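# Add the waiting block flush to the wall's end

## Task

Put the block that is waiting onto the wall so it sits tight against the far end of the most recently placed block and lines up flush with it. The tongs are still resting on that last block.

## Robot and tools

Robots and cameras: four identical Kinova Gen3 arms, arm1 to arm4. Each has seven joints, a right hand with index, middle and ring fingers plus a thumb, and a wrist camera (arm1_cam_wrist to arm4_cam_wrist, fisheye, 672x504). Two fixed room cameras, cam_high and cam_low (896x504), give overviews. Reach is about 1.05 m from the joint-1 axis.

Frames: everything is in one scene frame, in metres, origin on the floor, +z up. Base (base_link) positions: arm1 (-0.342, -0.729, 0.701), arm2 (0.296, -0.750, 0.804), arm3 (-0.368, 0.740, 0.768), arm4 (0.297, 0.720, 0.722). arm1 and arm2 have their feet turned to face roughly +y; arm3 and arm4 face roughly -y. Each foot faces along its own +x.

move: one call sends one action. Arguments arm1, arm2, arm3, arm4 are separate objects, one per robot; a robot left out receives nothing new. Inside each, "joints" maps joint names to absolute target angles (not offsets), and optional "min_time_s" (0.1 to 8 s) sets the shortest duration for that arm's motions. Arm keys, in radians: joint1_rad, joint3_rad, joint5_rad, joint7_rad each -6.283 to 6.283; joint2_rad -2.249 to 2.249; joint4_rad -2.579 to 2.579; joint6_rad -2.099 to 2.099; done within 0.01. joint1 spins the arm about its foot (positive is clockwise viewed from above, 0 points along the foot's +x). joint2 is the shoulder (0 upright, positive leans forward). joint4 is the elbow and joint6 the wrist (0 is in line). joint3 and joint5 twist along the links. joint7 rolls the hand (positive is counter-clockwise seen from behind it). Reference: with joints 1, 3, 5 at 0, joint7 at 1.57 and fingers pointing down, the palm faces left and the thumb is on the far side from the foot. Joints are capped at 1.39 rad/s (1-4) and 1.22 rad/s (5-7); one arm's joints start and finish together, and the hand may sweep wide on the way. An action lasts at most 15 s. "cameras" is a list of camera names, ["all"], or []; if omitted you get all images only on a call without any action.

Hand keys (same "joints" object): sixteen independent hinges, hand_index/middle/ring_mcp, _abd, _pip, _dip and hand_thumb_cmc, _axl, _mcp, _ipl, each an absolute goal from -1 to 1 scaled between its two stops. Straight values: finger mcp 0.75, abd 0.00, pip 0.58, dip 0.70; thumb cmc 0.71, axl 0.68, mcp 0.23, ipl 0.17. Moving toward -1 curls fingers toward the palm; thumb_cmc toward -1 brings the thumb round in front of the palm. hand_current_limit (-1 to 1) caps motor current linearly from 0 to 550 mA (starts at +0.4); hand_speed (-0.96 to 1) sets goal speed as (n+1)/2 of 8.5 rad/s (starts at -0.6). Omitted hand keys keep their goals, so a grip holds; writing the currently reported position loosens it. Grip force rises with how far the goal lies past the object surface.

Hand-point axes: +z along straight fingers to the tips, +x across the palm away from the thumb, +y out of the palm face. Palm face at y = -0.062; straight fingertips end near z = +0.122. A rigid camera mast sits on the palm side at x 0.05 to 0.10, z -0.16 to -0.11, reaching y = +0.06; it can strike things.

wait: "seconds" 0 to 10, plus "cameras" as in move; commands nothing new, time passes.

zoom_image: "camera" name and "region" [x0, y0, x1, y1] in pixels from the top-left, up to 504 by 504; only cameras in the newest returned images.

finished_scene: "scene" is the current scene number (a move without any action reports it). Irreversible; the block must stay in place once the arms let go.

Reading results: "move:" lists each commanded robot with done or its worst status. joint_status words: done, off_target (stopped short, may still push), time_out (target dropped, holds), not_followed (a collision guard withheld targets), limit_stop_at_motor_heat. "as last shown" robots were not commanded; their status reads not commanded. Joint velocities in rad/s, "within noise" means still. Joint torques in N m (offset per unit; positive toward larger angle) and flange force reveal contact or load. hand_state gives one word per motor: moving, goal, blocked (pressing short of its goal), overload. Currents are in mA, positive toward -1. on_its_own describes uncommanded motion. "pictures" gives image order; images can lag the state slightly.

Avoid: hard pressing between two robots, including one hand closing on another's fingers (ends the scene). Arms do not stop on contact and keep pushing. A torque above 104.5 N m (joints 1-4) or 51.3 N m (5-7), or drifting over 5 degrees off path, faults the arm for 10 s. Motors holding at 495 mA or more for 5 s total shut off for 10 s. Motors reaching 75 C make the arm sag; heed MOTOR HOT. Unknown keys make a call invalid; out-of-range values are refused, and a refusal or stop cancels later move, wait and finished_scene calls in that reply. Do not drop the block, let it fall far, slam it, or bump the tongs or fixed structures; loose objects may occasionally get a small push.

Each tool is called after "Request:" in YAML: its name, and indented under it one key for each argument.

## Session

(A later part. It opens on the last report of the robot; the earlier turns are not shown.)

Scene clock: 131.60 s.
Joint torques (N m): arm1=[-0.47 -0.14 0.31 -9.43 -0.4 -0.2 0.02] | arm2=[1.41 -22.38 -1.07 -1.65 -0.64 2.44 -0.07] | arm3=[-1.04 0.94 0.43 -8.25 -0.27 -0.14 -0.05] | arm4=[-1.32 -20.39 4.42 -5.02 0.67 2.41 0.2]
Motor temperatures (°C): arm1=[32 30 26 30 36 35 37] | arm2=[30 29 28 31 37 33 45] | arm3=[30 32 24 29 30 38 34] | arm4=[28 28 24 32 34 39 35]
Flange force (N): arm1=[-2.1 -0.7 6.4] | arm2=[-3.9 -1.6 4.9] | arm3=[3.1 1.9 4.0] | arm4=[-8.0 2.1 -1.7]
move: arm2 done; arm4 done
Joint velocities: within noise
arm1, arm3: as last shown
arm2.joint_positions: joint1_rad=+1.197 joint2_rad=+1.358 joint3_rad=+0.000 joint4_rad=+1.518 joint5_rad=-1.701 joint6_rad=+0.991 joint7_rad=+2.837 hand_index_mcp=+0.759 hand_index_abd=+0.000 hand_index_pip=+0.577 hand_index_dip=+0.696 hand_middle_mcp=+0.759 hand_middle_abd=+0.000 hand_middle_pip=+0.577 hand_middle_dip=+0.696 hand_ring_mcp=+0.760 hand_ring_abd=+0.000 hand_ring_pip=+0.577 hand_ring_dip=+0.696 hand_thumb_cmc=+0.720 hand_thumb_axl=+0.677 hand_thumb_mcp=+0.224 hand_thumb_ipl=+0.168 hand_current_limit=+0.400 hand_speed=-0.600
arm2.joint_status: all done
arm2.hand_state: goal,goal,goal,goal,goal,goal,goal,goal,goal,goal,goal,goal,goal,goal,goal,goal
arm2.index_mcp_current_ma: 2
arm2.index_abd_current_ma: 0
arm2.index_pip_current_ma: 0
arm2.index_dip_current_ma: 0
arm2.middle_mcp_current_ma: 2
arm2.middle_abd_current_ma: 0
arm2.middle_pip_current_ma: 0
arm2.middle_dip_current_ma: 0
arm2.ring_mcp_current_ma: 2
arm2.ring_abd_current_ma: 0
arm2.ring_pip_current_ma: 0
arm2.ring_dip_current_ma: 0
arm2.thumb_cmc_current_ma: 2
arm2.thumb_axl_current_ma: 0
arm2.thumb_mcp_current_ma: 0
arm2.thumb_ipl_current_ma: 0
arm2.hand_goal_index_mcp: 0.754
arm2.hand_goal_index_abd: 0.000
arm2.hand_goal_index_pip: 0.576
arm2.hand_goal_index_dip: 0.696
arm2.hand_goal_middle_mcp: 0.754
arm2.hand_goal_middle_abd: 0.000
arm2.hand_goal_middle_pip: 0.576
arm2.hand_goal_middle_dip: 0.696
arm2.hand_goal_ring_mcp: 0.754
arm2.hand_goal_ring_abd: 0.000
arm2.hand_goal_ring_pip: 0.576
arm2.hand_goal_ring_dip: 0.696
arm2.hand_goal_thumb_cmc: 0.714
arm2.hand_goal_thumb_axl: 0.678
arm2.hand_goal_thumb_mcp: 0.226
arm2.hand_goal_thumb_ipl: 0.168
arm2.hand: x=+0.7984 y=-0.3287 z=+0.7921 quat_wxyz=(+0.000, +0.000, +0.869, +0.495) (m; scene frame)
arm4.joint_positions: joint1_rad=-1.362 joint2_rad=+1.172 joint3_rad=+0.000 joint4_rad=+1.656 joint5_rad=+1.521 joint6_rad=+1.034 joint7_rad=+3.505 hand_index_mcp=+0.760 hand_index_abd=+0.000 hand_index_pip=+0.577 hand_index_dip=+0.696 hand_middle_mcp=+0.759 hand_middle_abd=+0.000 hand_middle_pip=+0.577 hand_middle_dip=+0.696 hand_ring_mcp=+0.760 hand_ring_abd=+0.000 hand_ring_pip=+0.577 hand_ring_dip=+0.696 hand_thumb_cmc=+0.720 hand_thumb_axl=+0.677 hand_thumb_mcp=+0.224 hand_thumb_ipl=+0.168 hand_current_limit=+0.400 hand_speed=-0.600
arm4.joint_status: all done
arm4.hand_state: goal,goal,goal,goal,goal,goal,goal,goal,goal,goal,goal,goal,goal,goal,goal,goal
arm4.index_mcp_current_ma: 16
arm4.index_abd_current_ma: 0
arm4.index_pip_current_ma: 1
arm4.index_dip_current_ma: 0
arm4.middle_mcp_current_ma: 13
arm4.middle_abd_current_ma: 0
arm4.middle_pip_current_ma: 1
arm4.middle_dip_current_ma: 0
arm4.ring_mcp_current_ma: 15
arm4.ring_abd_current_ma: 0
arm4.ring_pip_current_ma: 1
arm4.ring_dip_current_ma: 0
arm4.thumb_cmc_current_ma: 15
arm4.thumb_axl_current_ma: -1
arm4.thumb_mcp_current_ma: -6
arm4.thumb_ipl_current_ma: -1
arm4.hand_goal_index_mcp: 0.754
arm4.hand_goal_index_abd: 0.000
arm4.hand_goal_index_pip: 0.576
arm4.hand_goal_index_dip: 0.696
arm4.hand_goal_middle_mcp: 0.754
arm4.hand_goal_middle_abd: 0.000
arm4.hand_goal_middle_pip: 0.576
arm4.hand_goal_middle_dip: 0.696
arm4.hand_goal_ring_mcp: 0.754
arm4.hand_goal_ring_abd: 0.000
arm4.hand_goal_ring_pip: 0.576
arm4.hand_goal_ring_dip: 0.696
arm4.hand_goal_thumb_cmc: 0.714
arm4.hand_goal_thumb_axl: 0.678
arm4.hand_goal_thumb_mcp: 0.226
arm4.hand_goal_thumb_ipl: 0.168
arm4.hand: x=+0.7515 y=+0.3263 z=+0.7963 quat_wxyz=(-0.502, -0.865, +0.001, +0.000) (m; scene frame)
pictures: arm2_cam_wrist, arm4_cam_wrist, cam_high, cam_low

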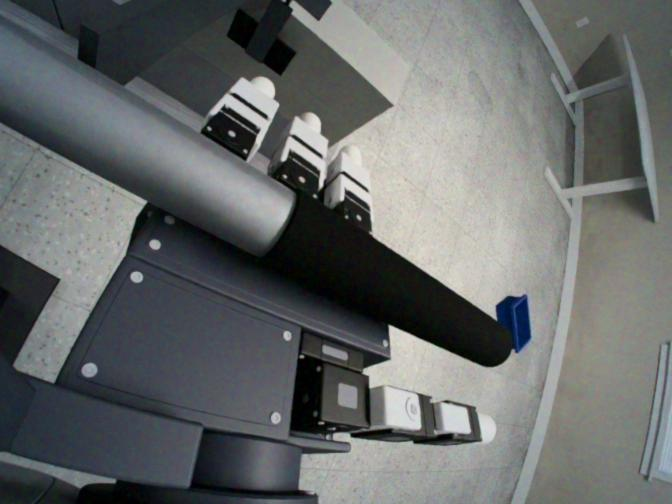

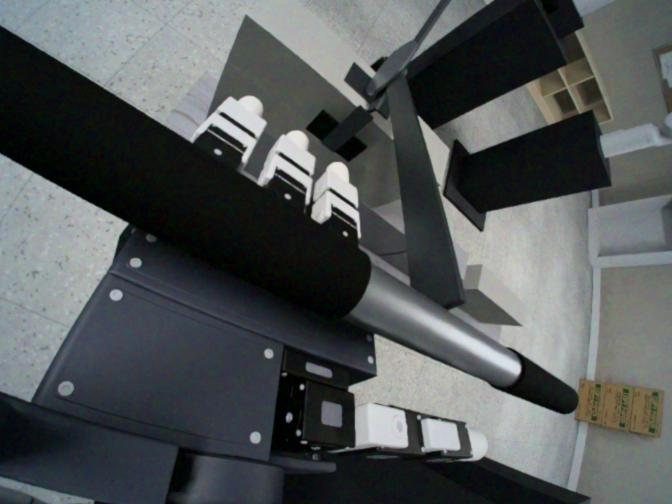

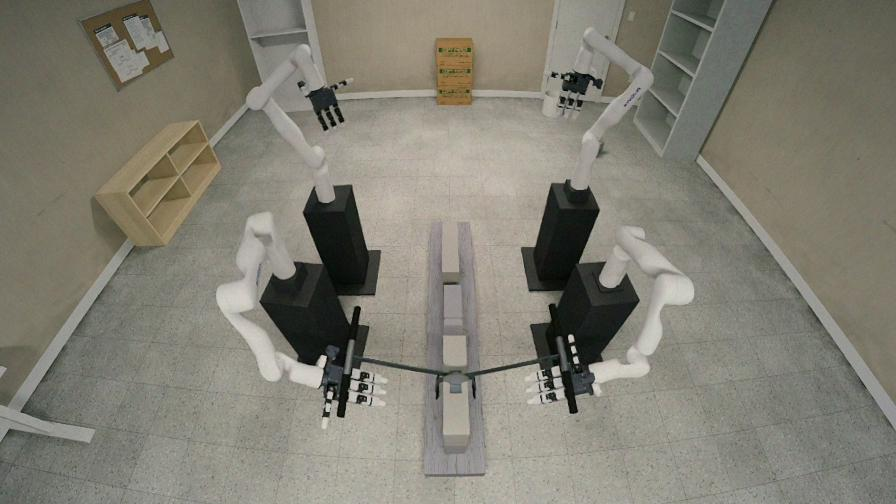

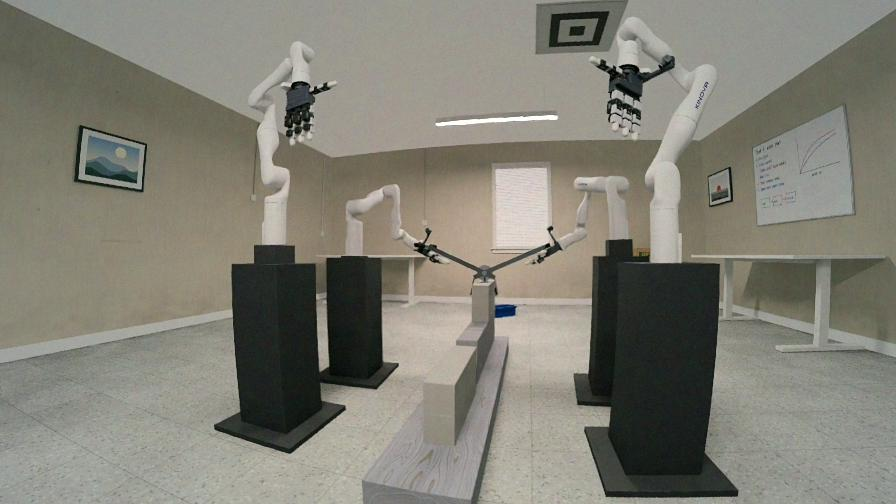

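Request:
move:
  arm2: {"joints": {"hand_index_mcp": -0.45, "hand_middle_mcp": -0.45, "hand_ring_mcp": -0.45}}
  arm4: {"joints": {"hand_index_mcp": -0.45, "hand_middle_mcp": -0.45, "hand_ring_mcp": -0.45}}
  cameras: ["arm2_cam_wrist", "arm4_cam_wrist", "cam_high", "cam_low"]

Request:
zoom_image:
  camera: "cam_low"
  region: [520, 200, 600, 270]

Request:
zoom_image:
  camera: "cam_low"
  region: [390, 200, 470, 270]

Scene clock: 136.87 s.
Joint torques (N m): arm1=[-0.46 -0.1 0.32 -9.37 -0.38 -0.24 0.03] | arm2=[1.39 -22.37 -1.07 -1.68 -0.61 2.43 -0.05] | arm3=[-0.95 0.91 0.43 -8.15 -0.24 -0.13 0.01] | arm4=[-1.37 -20.43 4.42 -4.96 0.63 2.42 0.18]
Motor temperatures (°C): arm1=[32 30 26 30 36 35 37] | arm2=[30 29 28 31 37 33 45] | arm3=[30 32 24 29 30 38 34] | arm4=[28 28 24 32 34 39 35]
Flange force (N): arm1=[-2.1 -0.6 6.1] | arm2=[-3.8 -1.5 4.8] | arm3=[2.9 2.0 3.6] | arm4=[-7.8 2.0 -1.4]
move: arm2 done; arm4 done
Joint velocities: within noise
arm1, arm3: as last shown
arm2.joint_positions: joint1_rad=+1.197 joint2_rad=+1.358 joint3_rad=+0.000 joint4_rad=+1.518 joint5_rad=-1.701 joint6_rad=+0.991 joint7_rad=+2.837 hand_index_mcp=-0.437 hand_index_abd=+0.000 hand_index_pip=+0.577 hand_index_dip=+0.696 hand_middle_mcp=-0.436 hand_middle_abd=+0.000 hand_middle_pip=+0.577 hand_middle_dip=+0.696 hand_ring_mcp=-0.434 hand_ring_abd=+0.000 hand_ring_pip=+0.577 hand_ring_dip=+0.696 hand_thumb_cmc=+0.720 hand_thumb_axl=+0.677 hand_thumb_mcp=+0.224 hand_thumb_ipl=+0.168 hand_current_limit=+0.400 hand_speed=-0.600
arm2.joint_status: all done
arm2.hand_state: goal,goal,goal,goal,goal,goal,goal,goal,goal,goal,goal,goal,goal,goal,goal,goal
arm2.index_mcp_current_ma: 8
arm2.index_abd_current_ma: 0
arm2.index_pip_current_ma: 0
arm2.index_dip_current_ma: 0
arm2.middle_mcp_current_ma: 8
arm2.middle_abd_current_ma: 0
arm2.middle_pip_current_ma: 0
arm2.middle_dip_current_ma: 0
arm2.ring_mcp_current_ma: 11
arm2.ring_abd_current_ma: 0
arm2.ring_pip_current_ma: 0
arm2.ring_dip_current_ma: 0
arm2.thumb_cmc_current_ma: 2
arm2.thumb_axl_current_ma: 0
arm2.thumb_mcp_current_ma: 0
arm2.thumb_ipl_current_ma: 0
arm2.hand_goal_index_mcp: -0.450
arm2.hand_goal_index_abd: 0.000
arm2.hand_goal_index_pip: 0.576
arm2.hand_goal_index_dip: 0.696
arm2.hand_goal_middle_mcp: -0.450
arm2.hand_goal_middle_abd: 0.000
arm2.hand_goal_middle_pip: 0.576
arm2.hand_goal_middle_dip: 0.696
arm2.hand_goal_ring_mcp: -0.450
arm2.hand_goal_ring_abd: 0.000
arm2.hand_goal_ring_pip: 0.576
arm2.hand_goal_ring_dip: 0.696
arm2.hand_goal_thumb_cmc: 0.714
arm2.hand_goal_thumb_axl: 0.678
arm2.hand_goal_thumb_mcp: 0.226
arm2.hand_goal_thumb_ipl: 0.168
arm2.hand: x=+0.7984 y=-0.3287 z=+0.7921 quat_wxyz=(+0.000, +0.000, +0.869, +0.495) (m; scene frame)
arm4.joint_positions: joint1_rad=-1.362 joint2_rad=+1.172 joint3_rad=+0.000 joint4_rad=+1.656 joint5_rad=+1.521 joint6_rad=+1.034 joint7_rad=+3.505 hand_index_mcp=-0.432 hand_index_abd=+0.000 hand_index_pip=+0.577 hand_index_dip=+0.696 hand_middle_mcp=-0.435 hand_middle_abd=+0.000 hand_middle_pip=+0.577 hand_middle_dip=+0.696 hand_ring_mcp=-0.434 hand_ring_abd=+0.000 hand_ring_pip=+0.577 hand_ring_dip=+0.696 hand_thumb_cmc=+0.720 hand_thumb_axl=+0.677 hand_thumb_mcp=+0.224 hand_thumb_ipl=+0.168 hand_current_limit=+0.400 hand_speed=-0.600
arm4.joint_status: all done
arm4.hand_state: goal,goal,goal,goal,goal,goal,goal,goal,goal,goal,goal,goal,goal,goal,goal,goal
arm4.index_mcp_current_ma: 54
arm4.index_abd_current_ma: 0
arm4.index_pip_current_ma: 1
arm4.index_dip_current_ma: 0
arm4.middle_mcp_current_ma: 44
arm4.middle_abd_current_ma: 0
arm4.middle_pip_current_ma: 1
arm4.middle_dip_current_ma: 0
arm4.ring_mcp_current_ma: 50
arm4.ring_abd_current_ma: 0
arm4.ring_pip_current_ma: 1
arm4.ring_dip_current_ma: 0
arm4.thumb_cmc_current_ma: 15
arm4.thumb_axl_current_ma: -1
arm4.thumb_mcp_current_ma: -6
arm4.thumb_ipl_current_ma: -1
arm4.hand_goal_index_mcp: -0.450
arm4.hand_goal_index_abd: 0.000
arm4.hand_goal_index_pip: 0.576
arm4.hand_goal_index_dip: 0.696
arm4.hand_goal_middle_mcp: -0.450
arm4.hand_goal_middle_abd: 0.000
arm4.hand_goal_middle_pip: 0.576
arm4.hand_goal_middle_dip: 0.696
arm4.hand_goal_ring_mcp: -0.450
arm4.hand_goal_ring_abd: 0.000
arm4.hand_goal_ring_pip: 0.576
arm4.hand_goal_ring_dip: 0.696
arm4.hand_goal_thumb_cmc: 0.714
arm4.hand_goal_thumb_axl: 0.678
arm4.hand_goal_thumb_mcp: 0.226
arm4.hand_goal_thumb_ipl: 0.168
arm4.hand: x=+0.7515 y=+0.3262 z=+0.7964 quat_wxyz=(-0.502, -0.865, +0.001, +0.000) (m; scene frame)
pictures: arm2_cam_wrist, arm4_cam_wrist, cam_high, cam_low

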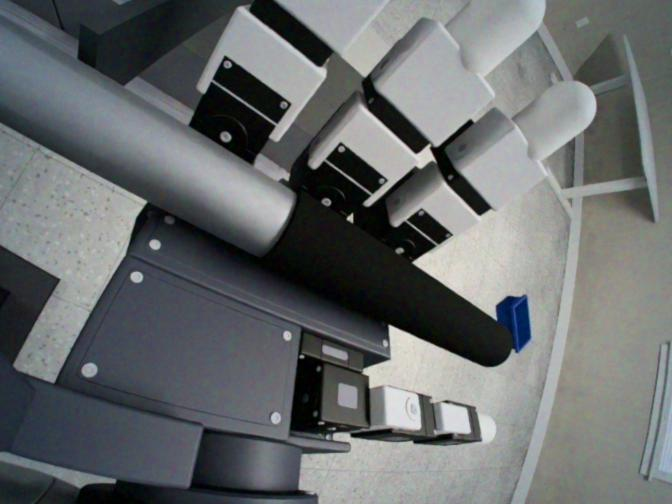

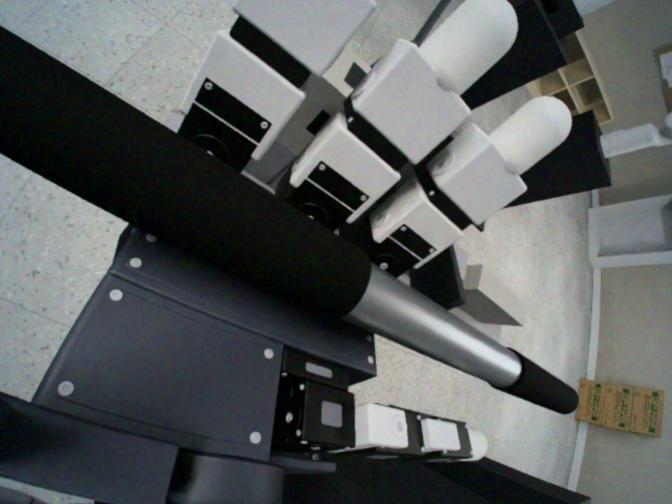

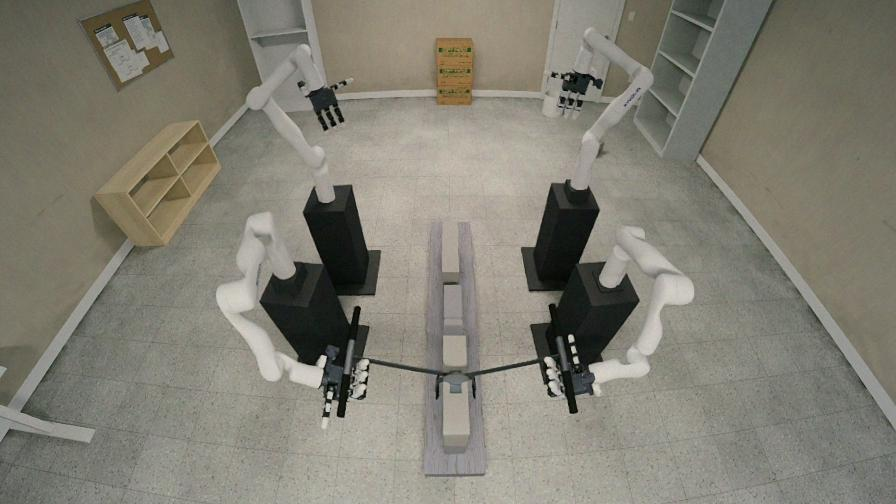

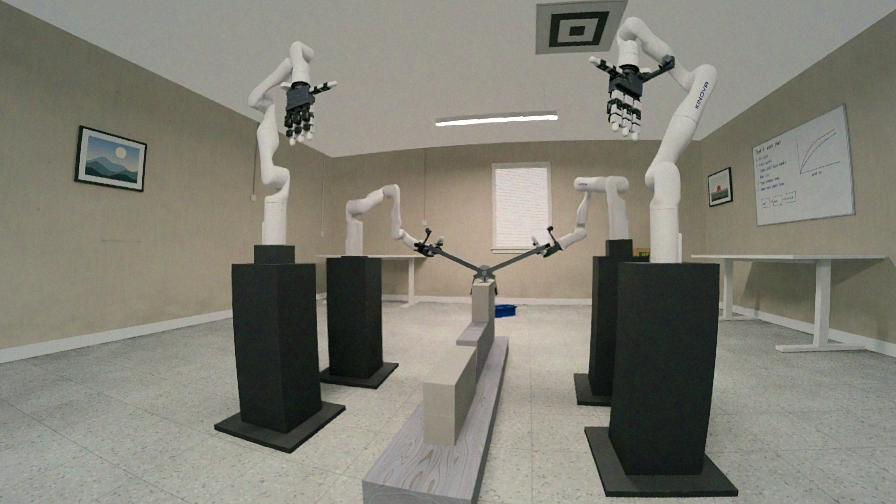

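Scaled by 6.300 from the camera's 896x504 image, which has a finer 1280x720 frame.

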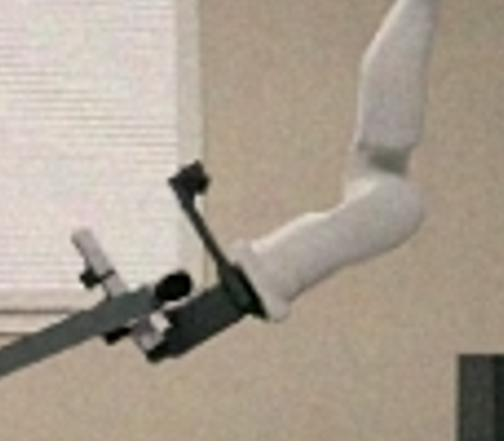

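Scaled by 6.300 from the camera's 896x504 image, which has a finer 1280x720 frame.

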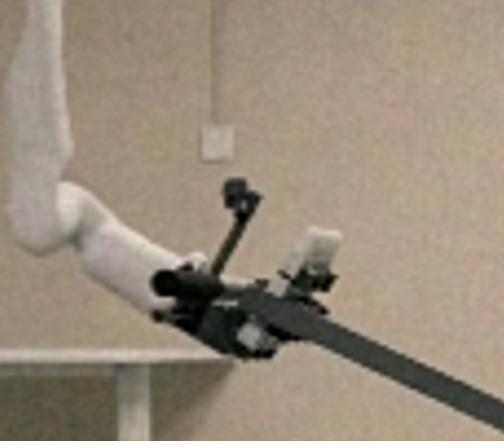

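Request:
move:
  arm2: {"joints": {"hand_index_mcp": -0.5, "hand_middle_mcp": -0.5, "hand_ring_mcp": -0.5, "hand_index_pip": -0.8, "hand_middle_pip": -0.8, "hand_ring_pip": -0.8, "hand_index_dip": 0.0, "hand_middle_dip": 0.0, "hand_ring_dip": 0.0}}
  arm4: {"joints": {"hand_index_mcp": -0.5, "hand_middle_mcp": -0.5, "hand_ring_mcp": -0.5, "hand_index_pip": -0.8, "hand_middle_pip": -0.8, "hand_ring_pip": -0.8, "hand_index_dip": 0.0, "hand_middle_dip": 0.0, "hand_ring_dip": 0.0}}
  cameras: ["arm2_cam_wrist", "arm4_cam_wrist", "cam_high", "cam_low"]

Request:
zoom_image:
  camera: "cam_low"
  region: [520, 200, 600, 270]

Request:
zoom_image:
  camera: "cam_low"
  region: [390, 200, 470, 270]

Scene clock: 139.33 s.
Joint torques (N m): arm1=[-0.48 -0.06 0.27 -9.49 -0.4 -0.22 0.01] | arm2=[-2.6 -6.67 2.78 3.14 2.3 -3.23 1.03] | arm3=[-0.98 0.91 0.42 -8.17 -0.22 -0.11 -0.03] | arm4=[0.82 -3.55 -1.78 1.17 -2.88 -4.35 -0.12]
Motor temperatures (°C): arm1=[32 30 26 30 36 35 37] | arm2=[30 29 28 31 37 33 45] | arm3=[30 32 24 29 30 38 34] | arm4=[28 28 24 32 34 39 35]
Flange force (N): arm1=[-1.8 -0.7 6.7] | arm2=[-9.1 20.1 -12.3] | arm3=[2.9 1.9 3.8] | arm4=[-1.6 27.7 -17.4]
move: arm2 off_target; arm4 off_target
Joint velocities: within noise
arm1, arm3: as last shown
arm2.joint_positions: joint1_rad=+1.197 joint2_rad=+1.358 joint3_rad=+0.000 joint4_rad=+1.518 joint5_rad=-1.701 joint6_rad=+0.991 joint7_rad=+2.837 hand_index_mcp=-0.487 hand_index_abd=+0.019 hand_index_pip=-0.640 hand_index_dip=+0.015 hand_middle_mcp=-0.480 hand_middle_abd=+0.025 hand_middle_pip=-0.608 hand_middle_dip=+0.019 hand_ring_mcp=-0.485 hand_ring_abd=+0.020 hand_ring_pip=-0.614 hand_ring_dip=+0.019 hand_thumb_cmc=+0.720 hand_thumb_axl=+0.677 hand_thumb_mcp=+0.224 hand_thumb_ipl=+0.168 hand_current_limit=+0.400 hand_speed=-0.600
arm2.joint_status: hand_index_pip off_target (ended at -0.640, target -0.800); hand_middle_mcp off_target (ended at -0.480, target -0.500); hand_middle_pip off_target (ended at -0.608, target -0.800); hand_ring_pip off_target (ended at -0.614, target -0.800); the others done
arm2.hand_state: goal,goal,blocked,goal,goal,blocked,blocked,goal,goal,blocked,blocked,goal,goal,goal,goal,goal
arm2.index_mcp_current_ma: 8
arm2.index_abd_current_ma: 11
arm2.index_pip_current_ma: 385
arm2.index_dip_current_ma: 9
arm2.middle_mcp_current_ma: 16
arm2.middle_abd_current_ma: 17
arm2.middle_pip_current_ma: 385
arm2.middle_dip_current_ma: 13
arm2.ring_mcp_current_ma: 10
arm2.ring_abd_current_ma: 12
arm2.ring_pip_current_ma: 385
arm2.ring_dip_current_ma: 13
arm2.thumb_cmc_current_ma: 2
arm2.thumb_axl_current_ma: 0
arm2.thumb_mcp_current_ma: 0
arm2.thumb_ipl_current_ma: 0
arm2.hand_goal_index_mcp: -0.500
arm2.hand_goal_index_abd: 0.000
arm2.hand_goal_index_pip: -0.800
arm2.hand_goal_index_dip: 0.000
arm2.hand_goal_middle_mcp: -0.500
arm2.hand_goal_middle_abd: 0.000
arm2.hand_goal_middle_pip: -0.800
arm2.hand_goal_middle_dip: 0.000
arm2.hand_goal_ring_mcp: -0.500
arm2.hand_goal_ring_abd: 0.000
arm2.hand_goal_ring_pip: -0.800
arm2.hand_goal_ring_dip: 0.000
arm2.hand_goal_thumb_cmc: 0.714
arm2.hand_goal_thumb_axl: 0.678
arm2.hand_goal_thumb_mcp: 0.226
arm2.hand_goal_thumb_ipl: 0.168
arm2.hand: x=+0.7984 y=-0.3287 z=+0.7921 quat_wxyz=(+0.000, +0.000, +0.869, +0.495) (m; scene frame)
arm4.joint_positions: joint1_rad=-1.362 joint2_rad=+1.172 joint3_rad=+0.000 joint4_rad=+1.656 joint5_rad=+1.521 joint6_rad=+1.034 joint7_rad=+3.505 hand_index_mcp=-0.482 hand_index_abd=-0.004 hand_index_pip=-0.561 hand_index_dip=+0.017 hand_middle_mcp=-0.482 hand_middle_abd=-0.003 hand_middle_pip=-0.523 hand_middle_dip=+0.019 hand_ring_mcp=-0.479 hand_ring_abd=-0.004 hand_ring_pip=-0.529 hand_ring_dip=+0.020 hand_thumb_cmc=+0.721 hand_thumb_axl=+0.677 hand_thumb_mcp=+0.224 hand_thumb_ipl=+0.168 hand_current_limit=+0.400 hand_speed=-0.600
arm4.joint_status: hand_index_pip off_target (ended at -0.561, target -0.800); hand_middle_pip off_target (ended at -0.523, target -0.800); hand_ring_mcp off_target (ended at -0.479, target -0.500); hand_ring_pip off_target (ended at -0.529, target -0.800); hand_ring_dip off_target (ended at +0.020, target +0.000); the others done
arm4.hand_state: goal,goal,blocked,goal,goal,goal,blocked,goal,blocked,goal,blocked,blocked,goal,goal,goal,goal
arm4.index_mcp_current_ma: 58
arm4.index_abd_current_ma: -6
arm4.index_pip_current_ma: 385
arm4.index_dip_current_ma: 50
arm4.middle_mcp_current_ma: 54
arm4.middle_abd_current_ma: -6
arm4.middle_pip_current_ma: 385
arm4.middle_dip_current_ma: 54
arm4.ring_mcp_current_ma: 68
arm4.ring_abd_current_ma: -7
arm4.ring_pip_current_ma: 385
arm4.ring_dip_current_ma: 60
arm4.thumb_cmc_current_ma: 16
arm4.thumb_axl_current_ma: -1
arm4.thumb_mcp_current_ma: -6
arm4.thumb_ipl_current_ma: -1
arm4.hand_goal_index_mcp: -0.500
arm4.hand_goal_index_abd: 0.000
arm4.hand_goal_index_pip: -0.800
arm4.hand_goal_index_dip: 0.000
arm4.hand_goal_middle_mcp: -0.500
arm4.hand_goal_middle_abd: 0.000
arm4.hand_goal_middle_pip: -0.800
arm4.hand_goal_middle_dip: 0.000
arm4.hand_goal_ring_mcp: -0.500
arm4.hand_goal_ring_abd: 0.000
arm4.hand_goal_ring_pip: -0.800
arm4.hand_goal_ring_dip: 0.000
arm4.hand_goal_thumb_cmc: 0.714
arm4.hand_goal_thumb_axl: 0.678
arm4.hand_goal_thumb_mcp: 0.226
arm4.hand_goal_thumb_ipl: 0.168
arm4.hand: x=+0.7515 y=+0.3262 z=+0.7964 quat_wxyz=(-0.502, -0.865, +0.001, +0.000) (m; scene frame)
pictures: arm2_cam_wrist, arm4_cam_wrist, cam_high, cam_low

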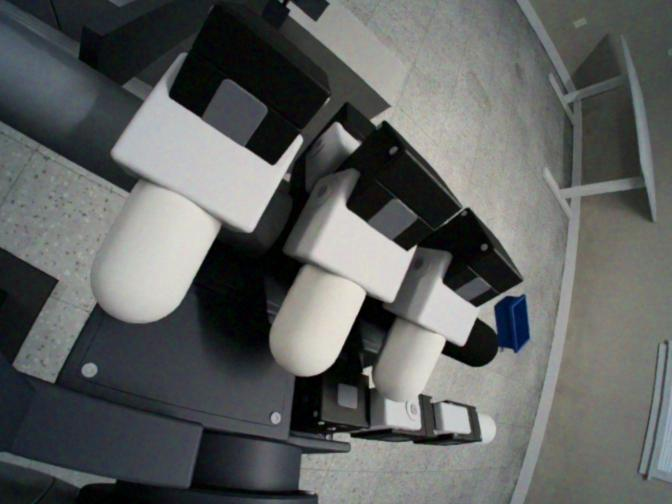

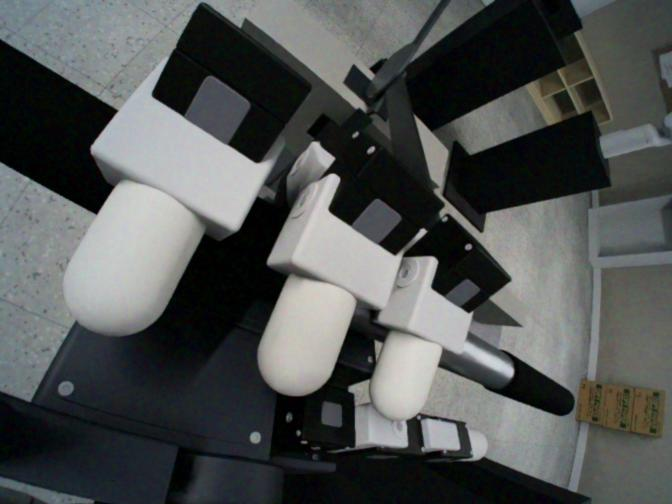

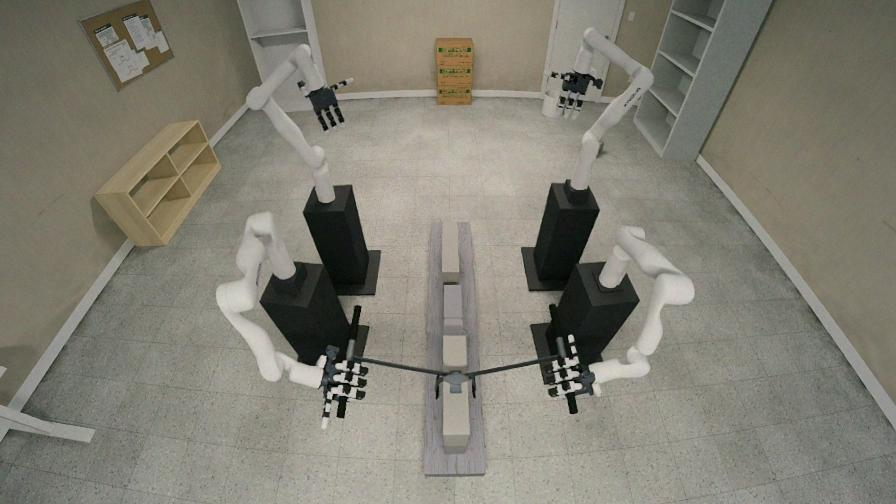

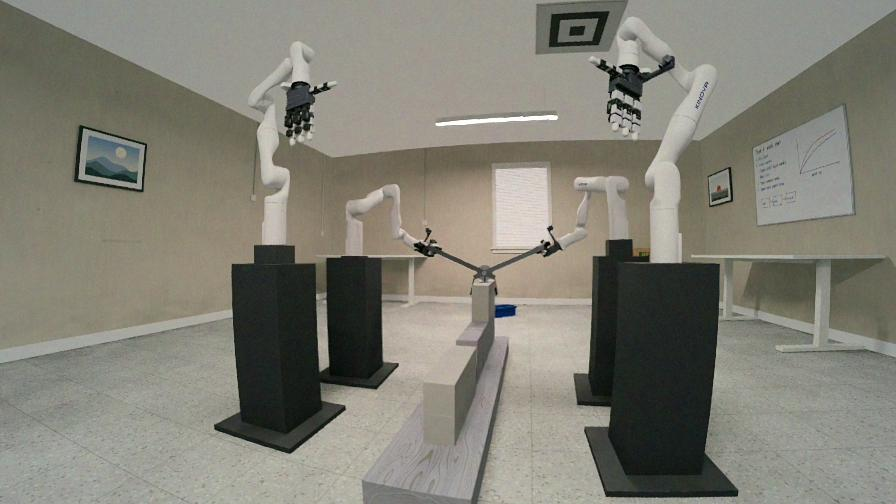

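Scaled by 6.300 from the camera's 896x504 image, which has a finer 1280x720 frame.

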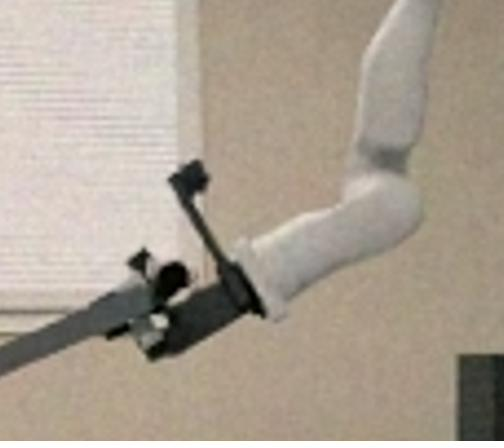

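Scaled by 6.300 from the camera's 896x504 image, which has a finer 1280x720 frame.

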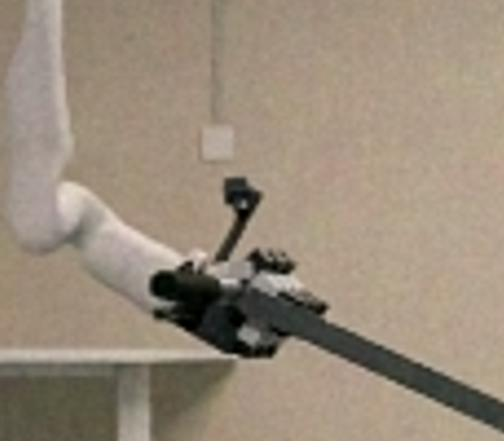

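Request:
move:
  arm2: {"joints": {"joint1_rad": 1.1929, "joint2_rad": 1.3507, "joint4_rad": 1.5223, "joint5_rad": -1.7026, "joint6_rad": 0.9899, "joint7_rad": 2.8328}, "min_time_s": 1}
  arm4: {"joints": {"joint1_rad": -1.3562, "joint2_rad": 1.161, "joint4_rad": 1.6588, "joint5_rad": 1.5223, "joint6_rad": 1.0322, "joint7_rad": 3.5146}, "min_time_s": 1}
  cameras: ["cam_high", "cam_low"]

Request:
zoom_image:
  camera: "cam_low"
  region: [400, 220, 570, 310]

Scene clock: 143.87 s.
Joint torques (N m): arm1=[-0.5 -0.04 0.26 -9.4 -0.38 -0.25 0.03] | arm2=[-7.55 -12.37 -2.98 -0.6 1.03 -0.9 0.97] | arm3=[-1.01 0.89 0.39 -8.16 -0.25 -0.16 0.04] | arm4=[2.12 -9.99 2.27 -2.61 -0.71 -1.96 0.17]
Motor temperatures (°C): arm1=[32 30 26 30 36 35 37] | arm2=[30 29 28 31 37 33 45] | arm3=[30 32 24 29 30 38 34] | arm4=[28 28 24 32 34 39 35]
Flange force (N): arm1=[-1.9 -0.7 6.3] | arm2=[-5.5 8.4 -20.0] | arm3=[2.9 2.0 3.5] | arm4=[-7.4 15.9 -18.1]
move: arm2 done; arm4 done
Joint velocities: within noise
arm1.joint_positions: joint1_rad=-0.095 joint2_rad=-0.487 joint3_rad=-0.088 joint4_rad=+1.483 joint5_rad=-0.063 joint6_rad=+1.965 joint7_rad=+1.883 hand_index_mcp=+0.753 hand_index_abd=+0.000 hand_index_pip=+0.577 hand_index_dip=+0.696 hand_middle_mcp=+0.753 hand_middle_abd=+0.000 hand_middle_pip=+0.577 hand_middle_dip=+0.696 hand_ring_mcp=+0.753 hand_ring_abd=+0.000 hand_ring_pip=+0.577 hand_ring_dip=+0.696 hand_thumb_cmc=+0.714 hand_thumb_axl=+0.677 hand_thumb_mcp=+0.224 hand_thumb_ipl=+0.168 hand_current_limit=+0.400 hand_speed=-0.600
arm1.joint_status: not commanded
arm1.hand_state: goal,goal,goal,goal,goal,goal,goal,goal,goal,goal,goal,goal,goal,goal,goal,goal
arm1.index_mcp_current_ma: 0
arm1.index_abd_current_ma: 0
arm1.index_pip_current_ma: 0
arm1.index_dip_current_ma: 0
arm1.middle_mcp_current_ma: 0
arm1.middle_abd_current_ma: 0
arm1.middle_pip_current_ma: 0
arm1.middle_dip_current_ma: 0
arm1.ring_mcp_current_ma: 0
arm1.ring_abd_current_ma: 0
arm1.ring_pip_current_ma: 0
arm1.ring_dip_current_ma: 0
arm1.thumb_cmc_current_ma: 0
arm1.thumb_axl_current_ma: 0
arm1.thumb_mcp_current_ma: -2
arm1.thumb_ipl_current_ma: 0
arm1.hand_goal_index_mcp: 0.754
arm1.hand_goal_index_abd: 0.000
arm1.hand_goal_index_pip: 0.576
arm1.hand_goal_index_dip: 0.696
arm1.hand_goal_middle_mcp: 0.754
arm1.hand_goal_middle_abd: 0.000
arm1.hand_goal_middle_pip: 0.576
arm1.hand_goal_middle_dip: 0.696
arm1.hand_goal_ring_mcp: 0.754
arm1.hand_goal_ring_abd: 0.000
arm1.hand_goal_ring_pip: 0.576
arm1.hand_goal_ring_dip: 0.696
arm1.hand_goal_thumb_cmc: 0.714
arm1.hand_goal_thumb_axl: 0.678
arm1.hand_goal_thumb_mcp: 0.226
arm1.hand_goal_thumb_ipl: 0.168
arm1.hand: x=-0.4517 y=-0.6386 z=+1.2325 quat_wxyz=(+0.065, -0.864, +0.495, +0.066) (m; scene frame)
arm2.joint_positions: joint1_rad=+1.193 joint2_rad=+1.351 joint3_rad=+0.000 joint4_rad=+1.522 joint5_rad=-1.703 joint6_rad=+0.990 joint7_rad=+2.833 hand_index_mcp=-0.487 hand_index_abd=+0.019 hand_index_pip=-0.648 hand_index_dip=+0.018 hand_middle_mcp=-0.480 hand_middle_abd=+0.023 hand_middle_pip=-0.628 hand_middle_dip=+0.022 hand_ring_mcp=-0.487 hand_ring_abd=+0.021 hand_ring_pip=-0.647 hand_ring_dip=+0.020 hand_thumb_cmc=+0.720 hand_thumb_axl=+0.677 hand_thumb_mcp=+0.224 hand_thumb_ipl=+0.168 hand_current_limit=+0.400 hand_speed=-0.600
arm2.joint_status: all done
arm2.hand_state: goal,goal,blocked,goal,goal,blocked,blocked,blocked,goal,blocked,blocked,blocked,goal,goal,goal,goal
arm2.index_mcp_current_ma: 8
arm2.index_abd_current_ma: 11
arm2.index_pip_current_ma: 385
arm2.index_dip_current_ma: 12
arm2.middle_mcp_current_ma: 16
arm2.middle_abd_current_ma: 14
arm2.middle_pip_current_ma: 385
arm2.middle_dip_current_ma: 17
arm2.ring_mcp_current_ma: 7
arm2.ring_abd_current_ma: 12
arm2.ring_pip_current_ma: 385
arm2.ring_dip_current_ma: 15
arm2.thumb_cmc_current_ma: 2
arm2.thumb_axl_current_ma: 0
arm2.thumb_mcp_current_ma: 0
arm2.thumb_ipl_current_ma: 0
arm2.hand_goal_index_mcp: -0.500
arm2.hand_goal_index_abd: 0.000
arm2.hand_goal_index_pip: -0.800
arm2.hand_goal_index_dip: 0.000
arm2.hand_goal_middle_mcp: -0.500
arm2.hand_goal_middle_abd: 0.000
arm2.hand_goal_middle_pip: -0.800
arm2.hand_goal_middle_dip: 0.000
arm2.hand_goal_ring_mcp: -0.500
arm2.hand_goal_ring_abd: 0.000
arm2.hand_goal_ring_pip: -0.800
arm2.hand_goal_ring_dip: 0.000
arm2.hand_goal_thumb_cmc: 0.714
arm2.hand_goal_thumb_axl: 0.678
arm2.hand_goal_thumb_mcp: 0.226
arm2.hand_goal_thumb_ipl: 0.168
arm2.on_its_own: hand_middle_pip moved -0.020 toward your old target -0.800; hand_ring_pip moved -0.033 toward your old target -0.800
arm2.hand: x=+0.7983 y=-0.3267 z=+0.7956 quat_wxyz=(+0.000, +0.000, +0.869, +0.495) (m; scene frame)
arm3.joint_positions: joint1_rad=+0.292 joint2_rad=-0.395 joint3_rad=-0.071 joint4_rad=+1.473 joint5_rad=-0.012 joint6_rad=+1.951 joint7_rad=+1.726 hand_index_mcp=+0.753 hand_index_abd=+0.000 hand_index_pip=+0.577 hand_index_dip=+0.696 hand_middle_mcp=+0.753 hand_middle_abd=+0.000 hand_middle_pip=+0.577 hand_middle_dip=+0.696 hand_ring_mcp=+0.753 hand_ring_abd=+0.000 hand_ring_pip=+0.577 hand_ring_dip=+0.696 hand_thumb_cmc=+0.714 hand_thumb_axl=+0.677 hand_thumb_mcp=+0.224 hand_thumb_ipl=+0.168 hand_current_limit=+0.400 hand_speed=-0.600
arm3.joint_status: not commanded
arm3.hand_state: goal,goal,goal,goal,goal,goal,goal,goal,goal,goal,goal,goal,goal,goal,goal,goal
arm3.index_mcp_current_ma: 0
arm3.index_abd_current_ma: 0
arm3.index_pip_current_ma: 0
arm3.index_dip_current_ma: 0
arm3.middle_mcp_current_ma: 0
arm3.middle_abd_current_ma: 0
arm3.middle_pip_current_ma: 0
arm3.middle_dip_current_ma: 0
arm3.ring_mcp_current_ma: 0
arm3.ring_abd_current_ma: 0
arm3.ring_pip_current_ma: 0
arm3.ring_dip_current_ma: 0
arm3.thumb_cmc_current_ma: 0
arm3.thumb_axl_current_ma: 0
arm3.thumb_mcp_current_ma: -2
arm3.thumb_ipl_current_ma: 0
arm3.hand_goal_index_mcp: 0.754
arm3.hand_goal_index_abd: 0.000
arm3.hand_goal_index_pip: 0.576
arm3.hand_goal_index_dip: 0.696
arm3.hand_goal_middle_mcp: 0.754
arm3.hand_goal_middle_abd: 0.000
arm3.hand_goal_middle_pip: 0.576
arm3.hand_goal_middle_dip: 0.696
arm3.hand_goal_ring_mcp: 0.754
arm3.hand_goal_ring_abd: 0.000
arm3.hand_goal_ring_pip: 0.576
arm3.hand_goal_ring_dip: 0.696
arm3.hand_goal_thumb_cmc: 0.714
arm3.hand_goal_thumb_axl: 0.678
arm3.hand_goal_thumb_mcp: 0.226
arm3.hand_goal_thumb_ipl: 0.168
arm3.hand: x=-0.3368 y=+0.5694 z=+1.2892 quat_wxyz=(+0.025, +0.732, +0.679, -0.048) (m; scene frame)
arm4.joint_positions: joint1_rad=-1.356 joint2_rad=+1.161 joint3_rad=+0.000 joint4_rad=+1.659 joint5_rad=+1.522 joint6_rad=+1.032 joint7_rad=+3.515 hand_index_mcp=-0.500 hand_index_abd=-0.004 hand_index_pip=-0.641 hand_index_dip=+0.017 hand_middle_mcp=-0.498 hand_middle_abd=-0.003 hand_middle_pip=-0.604 hand_middle_dip=+0.019 hand_ring_mcp=-0.496 hand_ring_abd=-0.004 hand_ring_pip=-0.611 hand_ring_dip=+0.021 hand_thumb_cmc=+0.721 hand_thumb_axl=+0.677 hand_thumb_mcp=+0.224 hand_thumb_ipl=+0.168 hand_current_limit=+0.400 hand_speed=-0.600
arm4.joint_status: all done
arm4.hand_state: goal,goal,blocked,goal,goal,goal,blocked,goal,goal,goal,blocked,blocked,goal,goal,goal,goal
arm4.index_mcp_current_ma: 0
arm4.index_abd_current_ma: -6
arm4.index_pip_current_ma: 385
arm4.index_dip_current_ma: 50
arm4.middle_mcp_current_ma: 3
arm4.middle_abd_current_ma: -6
arm4.middle_pip_current_ma: 385
arm4.middle_dip_current_ma: 55
arm4.ring_mcp_current_ma: 10
arm4.ring_abd_current_ma: -7
arm4.ring_pip_current_ma: 385
arm4.ring_dip_current_ma: 63
arm4.thumb_cmc_current_ma: 16
arm4.thumb_axl_current_ma: -1
arm4.thumb_mcp_current_ma: -6
arm4.thumb_ipl_current_ma: -1
arm4.hand_goal_index_mcp: -0.500
arm4.hand_goal_index_abd: 0.000
arm4.hand_goal_index_pip: -0.800
arm4.hand_goal_index_dip: 0.000
arm4.hand_goal_middle_mcp: -0.500
arm4.hand_goal_middle_abd: 0.000
arm4.hand_goal_middle_pip: -0.800
arm4.hand_goal_middle_dip: 0.000
arm4.hand_goal_ring_mcp: -0.500
arm4.hand_goal_ring_abd: 0.000
arm4.hand_goal_ring_pip: -0.800
arm4.hand_goal_ring_dip: 0.000
arm4.hand_goal_thumb_cmc: 0.714
arm4.hand_goal_thumb_axl: 0.678
arm4.hand_goal_thumb_mcp: 0.226
arm4.hand_goal_thumb_ipl: 0.168
arm4.on_its_own: hand_index_pip moved -0.081 toward your old target -0.800; hand_middle_pip moved -0.082 toward your old target -0.800; hand_ring_pip moved -0.081 toward your old target -0.800
arm4.hand: x=+0.7514 y=+0.3232 z=+0.8016 quat_wxyz=(-0.502, -0.865, +0.001, +0.000) (m; scene frame)
pictures: cam_high, cam_low

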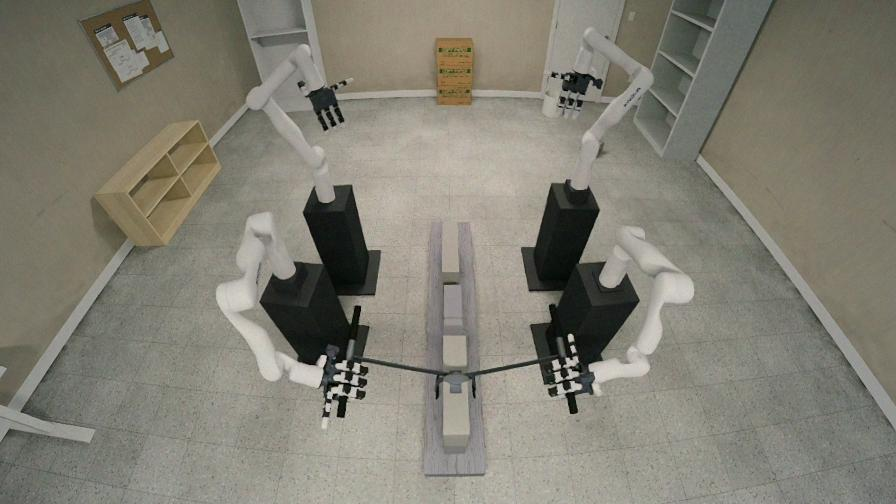

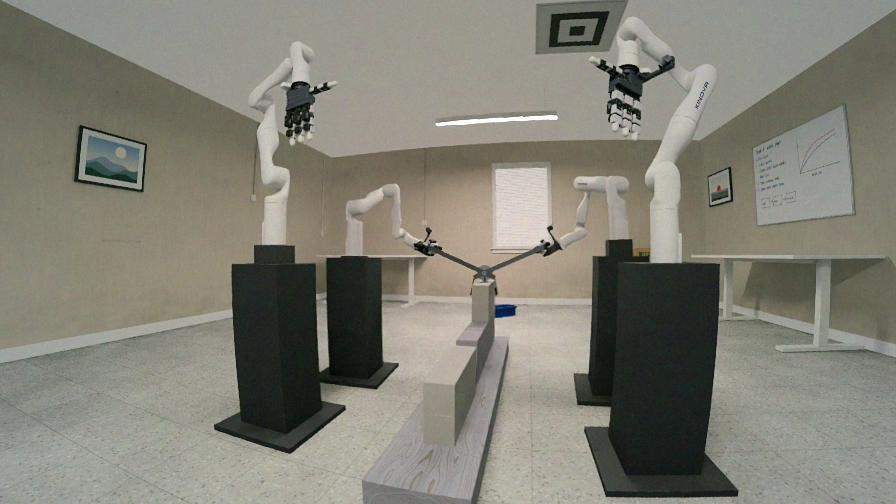

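Scaled by 2.965 from the camera's 896x504 image, which has a finer 1280x720 frame.

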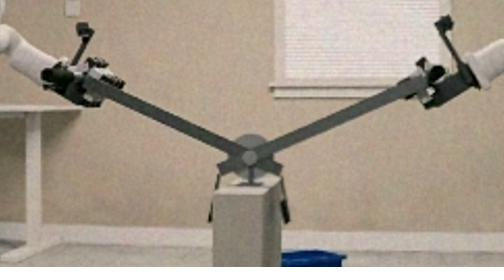

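Request:
move:
  arm2: {"joints": {"joint1_rad": 1.1968, "joint2_rad": 1.2825, "joint4_rad": 1.5682, "joint5_rad": -1.6839, "joint6_rad": 0.9882, "joint7_rad": 2.8063}, "min_time_s": 2}
  arm4: {"joints": {"joint1_rad": -1.3601, "joint2_rad": 1.0929, "joint4_rad": 1.6863, "joint5_rad": 1.4945, "joint6_rad": 1.0357, "joint7_rad": 3.562}, "min_time_s": 2}
  cameras: ["cam_high", "cam_low", "arm2_cam_wrist"]

Request:
zoom_image:
  camera: "cam_low"
  region: [400, 220, 570, 310]

Scene clock: 163.67 s.
Joint torques (N m): arm1=[-0.43 -0.05 0.36 -9.39 -0.38 -0.24 0.02] | arm2=[6.81 -28.27 0.29 -2.25 -1.24 4.58 -0.67] | arm3=[-0.96 0.9 0.41 -8.19 -0.25 -0.14 -0.02] | arm4=[-7 -26.7 2.88 -7.18 1.99 4.34 0.59]
Motor temperatures (°C): arm1=[32 30 26 30 36 35 37] | arm2=[30 30 28 30 37 33 45] | arm3=[30 32 24 29 30 38 34] | arm4=[28 28 24 32 34 39 35]
Flange force (N): arm1=[-2.0 -0.5 6.3] | arm2=[-3.1 -7.2 21.1] | arm3=[2.9 1.9 3.7] | arm4=[-10.2 -4.5 14.5]
move: arm2 done; arm4 done
Joint velocities: within noise
arm1, arm3: as last shown
arm2.joint_positions: joint1_rad=+1.197 joint2_rad=+1.282 joint3_rad=+0.000 joint4_rad=+1.568 joint5_rad=-1.684 joint6_rad=+0.988 joint7_rad=+2.806 hand_index_mcp=-0.452 hand_index_abd=-0.018 hand_index_pip=-0.734 hand_index_dip=+0.008 hand_middle_mcp=-0.436 hand_middle_abd=-0.008 hand_middle_pip=-0.761 hand_middle_dip=+0.016 hand_ring_mcp=-0.454 hand_ring_abd=-0.002 hand_ring_pip=-0.744 hand_ring_dip=+0.020 hand_thumb_cmc=+0.723 hand_thumb_axl=+0.677 hand_thumb_mcp=+0.224 hand_thumb_ipl=+0.168 hand_current_limit=+0.400 hand_speed=-0.600
arm2.joint_status: all done
arm2.hand_state: blocked,goal,blocked,goal,blocked,goal,blocked,goal,blocked,goal,blocked,blocked,goal,goal,goal,goal
arm2.index_mcp_current_ma: 70
arm2.index_abd_current_ma: -10
arm2.index_pip_current_ma: 107
arm2.index_dip_current_ma: 3
arm2.middle_mcp_current_ma: 113
arm2.middle_abd_current_ma: -2
arm2.middle_pip_current_ma: 44
arm2.middle_dip_current_ma: 10
arm2.ring_mcp_current_ma: 64
arm2.ring_abd_current_ma: 0
arm2.ring_pip_current_ma: 80
arm2.ring_dip_current_ma: 15
arm2.thumb_cmc_current_ma: 4
arm2.thumb_axl_current_ma: 0
arm2.thumb_mcp_current_ma: 0
arm2.thumb_ipl_current_ma: 0
arm2.hand_goal_index_mcp: -0.500
arm2.hand_goal_index_abd: 0.000
arm2.hand_goal_index_pip: -0.800
arm2.hand_goal_index_dip: 0.000
arm2.hand_goal_middle_mcp: -0.500
arm2.hand_goal_middle_abd: 0.000
arm2.hand_goal_middle_pip: -0.800
arm2.hand_goal_middle_dip: 0.000
arm2.hand_goal_ring_mcp: -0.500
arm2.hand_goal_ring_abd: 0.000
arm2.hand_goal_ring_pip: -0.800
arm2.hand_goal_ring_dip: 0.000
arm2.hand_goal_thumb_cmc: 0.714
arm2.hand_goal_thumb_axl: 0.678
arm2.hand_goal_thumb_mcp: 0.226
arm2.hand_goal_thumb_ipl: 0.168
arm2.on_its_own: hand_index_pip moved -0.086 toward your old target -0.800; hand_middle_pip moved -0.133 toward your old target -0.800; hand_ring_pip moved -0.097 toward your old target -0.800
arm2.hand: x=+0.7982 y=-0.3283 z=+0.8253 quat_wxyz=(+0.000, +0.000, +0.869, +0.495) (m; scene frame)
arm4.joint_positions: joint1_rad=-1.360 joint2_rad=+1.093 joint3_rad=+0.000 joint4_rad=+1.686 joint5_rad=+1.494 joint6_rad=+1.036 joint7_rad=+3.562 hand_index_mcp=-0.457 hand_index_abd=+0.002 hand_index_pip=-0.763 hand_index_dip=+0.009 hand_middle_mcp=-0.436 hand_middle_abd=+0.001 hand_middle_pip=-0.759 hand_middle_dip=+0.014 hand_ring_mcp=-0.454 hand_ring_abd=+0.001 hand_ring_pip=-0.742 hand_ring_dip=+0.016 hand_thumb_cmc=+0.733 hand_thumb_axl=+0.677 hand_thumb_mcp=+0.224 hand_thumb_ipl=+0.168 hand_current_limit=+0.400 hand_speed=-0.600
arm4.joint_status: all done
arm4.hand_state: blocked,goal,blocked,goal,blocked,goal,blocked,goal,blocked,goal,blocked,goal,goal,goal,goal,goal
arm4.index_mcp_current_ma: 159
arm4.index_abd_current_ma: 3
arm4.index_pip_current_ma: 123
arm4.index_dip_current_ma: 24
arm4.middle_mcp_current_ma: 251
arm4.middle_abd_current_ma: 2
arm4.middle_pip_current_ma: 138
arm4.middle_dip_current_ma: 40
arm4.ring_mcp_current_ma: 169
arm4.ring_abd_current_ma: 2
arm4.ring_pip_current_ma: 209
arm4.ring_dip_current_ma: 46
arm4.thumb_cmc_current_ma: 57
arm4.thumb_axl_current_ma: -1
arm4.thumb_mcp_current_ma: -6
arm4.thumb_ipl_current_ma: -1
arm4.hand_goal_index_mcp: -0.500
arm4.hand_goal_index_abd: 0.000
arm4.hand_goal_index_pip: -0.800
arm4.hand_goal_index_dip: 0.000
arm4.hand_goal_middle_mcp: -0.500
arm4.hand_goal_middle_abd: 0.000
arm4.hand_goal_middle_pip: -0.800
arm4.hand_goal_middle_dip: 0.000
arm4.hand_goal_ring_mcp: -0.500
arm4.hand_goal_ring_abd: 0.000
arm4.hand_goal_ring_pip: -0.800
arm4.hand_goal_ring_dip: 0.000
arm4.hand_goal_thumb_cmc: 0.714
arm4.hand_goal_thumb_axl: 0.678
arm4.hand_goal_thumb_mcp: 0.226
arm4.hand_goal_thumb_ipl: 0.168
arm4.on_its_own: hand_index_pip moved -0.122 toward your old target -0.800; hand_middle_pip moved -0.155 toward your old target -0.800; hand_ring_pip moved -0.131 toward your old target -0.800
arm4.hand: x=+0.7515 y=+0.3253 z=+0.8316 quat_wxyz=(-0.502, -0.865, +0.000, +0.000) (m; scene frame)
pictures: arm2_cam_wrist, cam_high, cam_low

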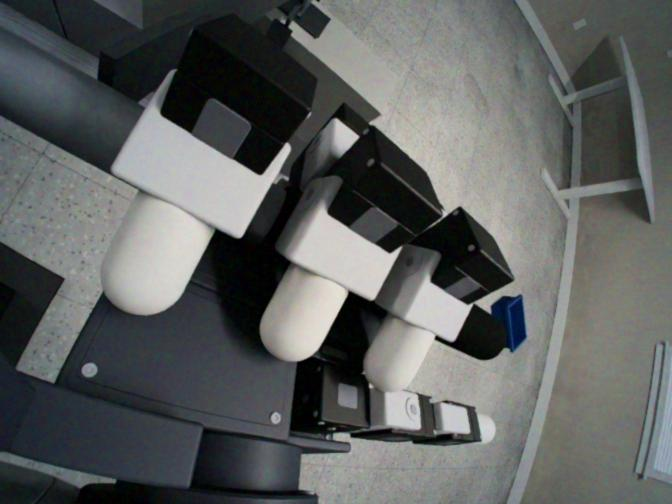

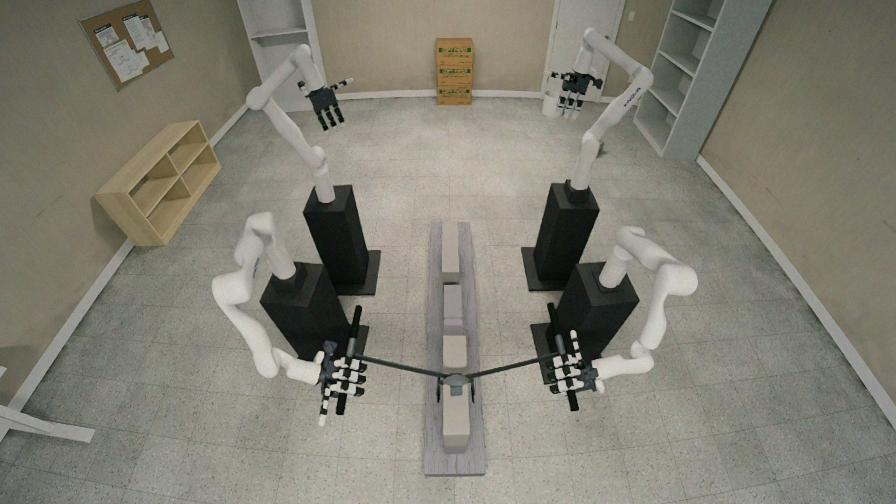

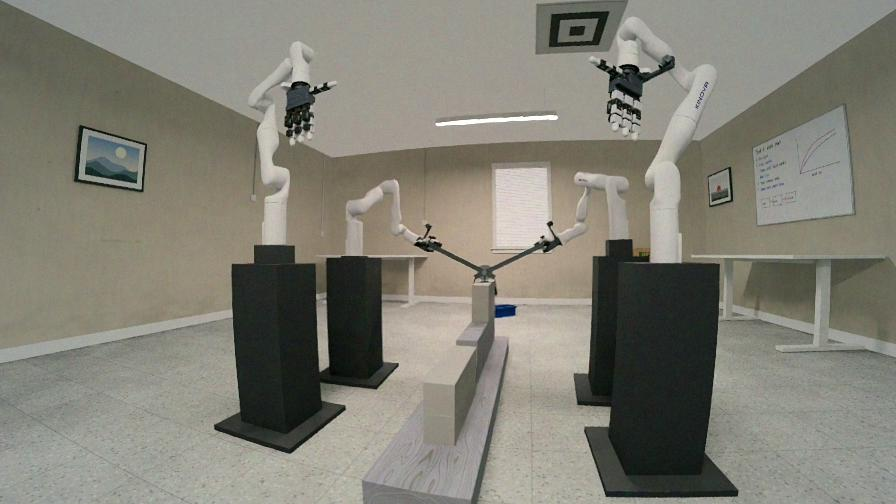

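Scaled by 2.965 from the camera's 896x504 image, which has a finer 1280x720 frame.

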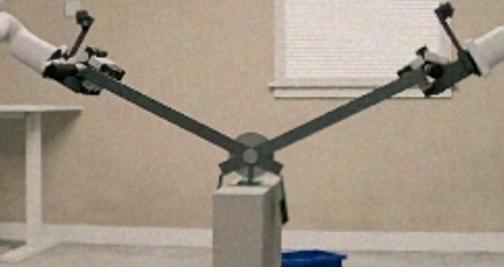

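Request:
zoom_image:
  camera: "cam_low"
  region: [455, 250, 515, 310]

Request:
zoom_image:
  camera: "cam_high"
  region: [420, 350, 500, 430]

Scaled by 8.400 from the camera's 896x504 image, which has a finer 1280x720 frame.

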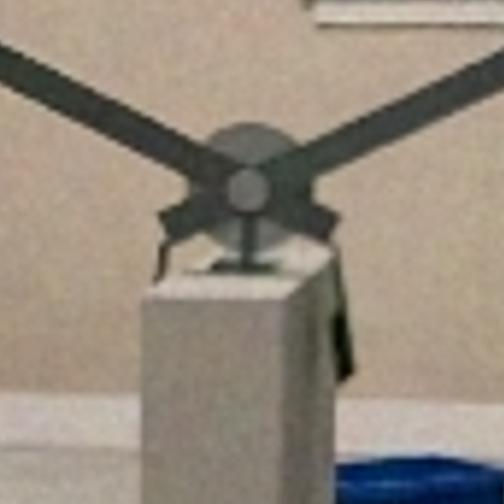

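Scaled by 6.300 from the camera's 896x504 image, which has a finer 1280x720 frame.

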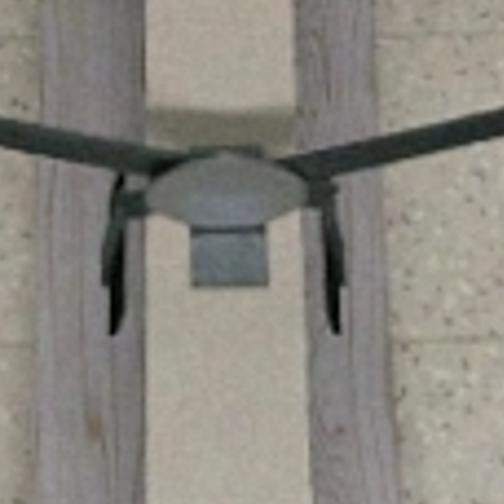

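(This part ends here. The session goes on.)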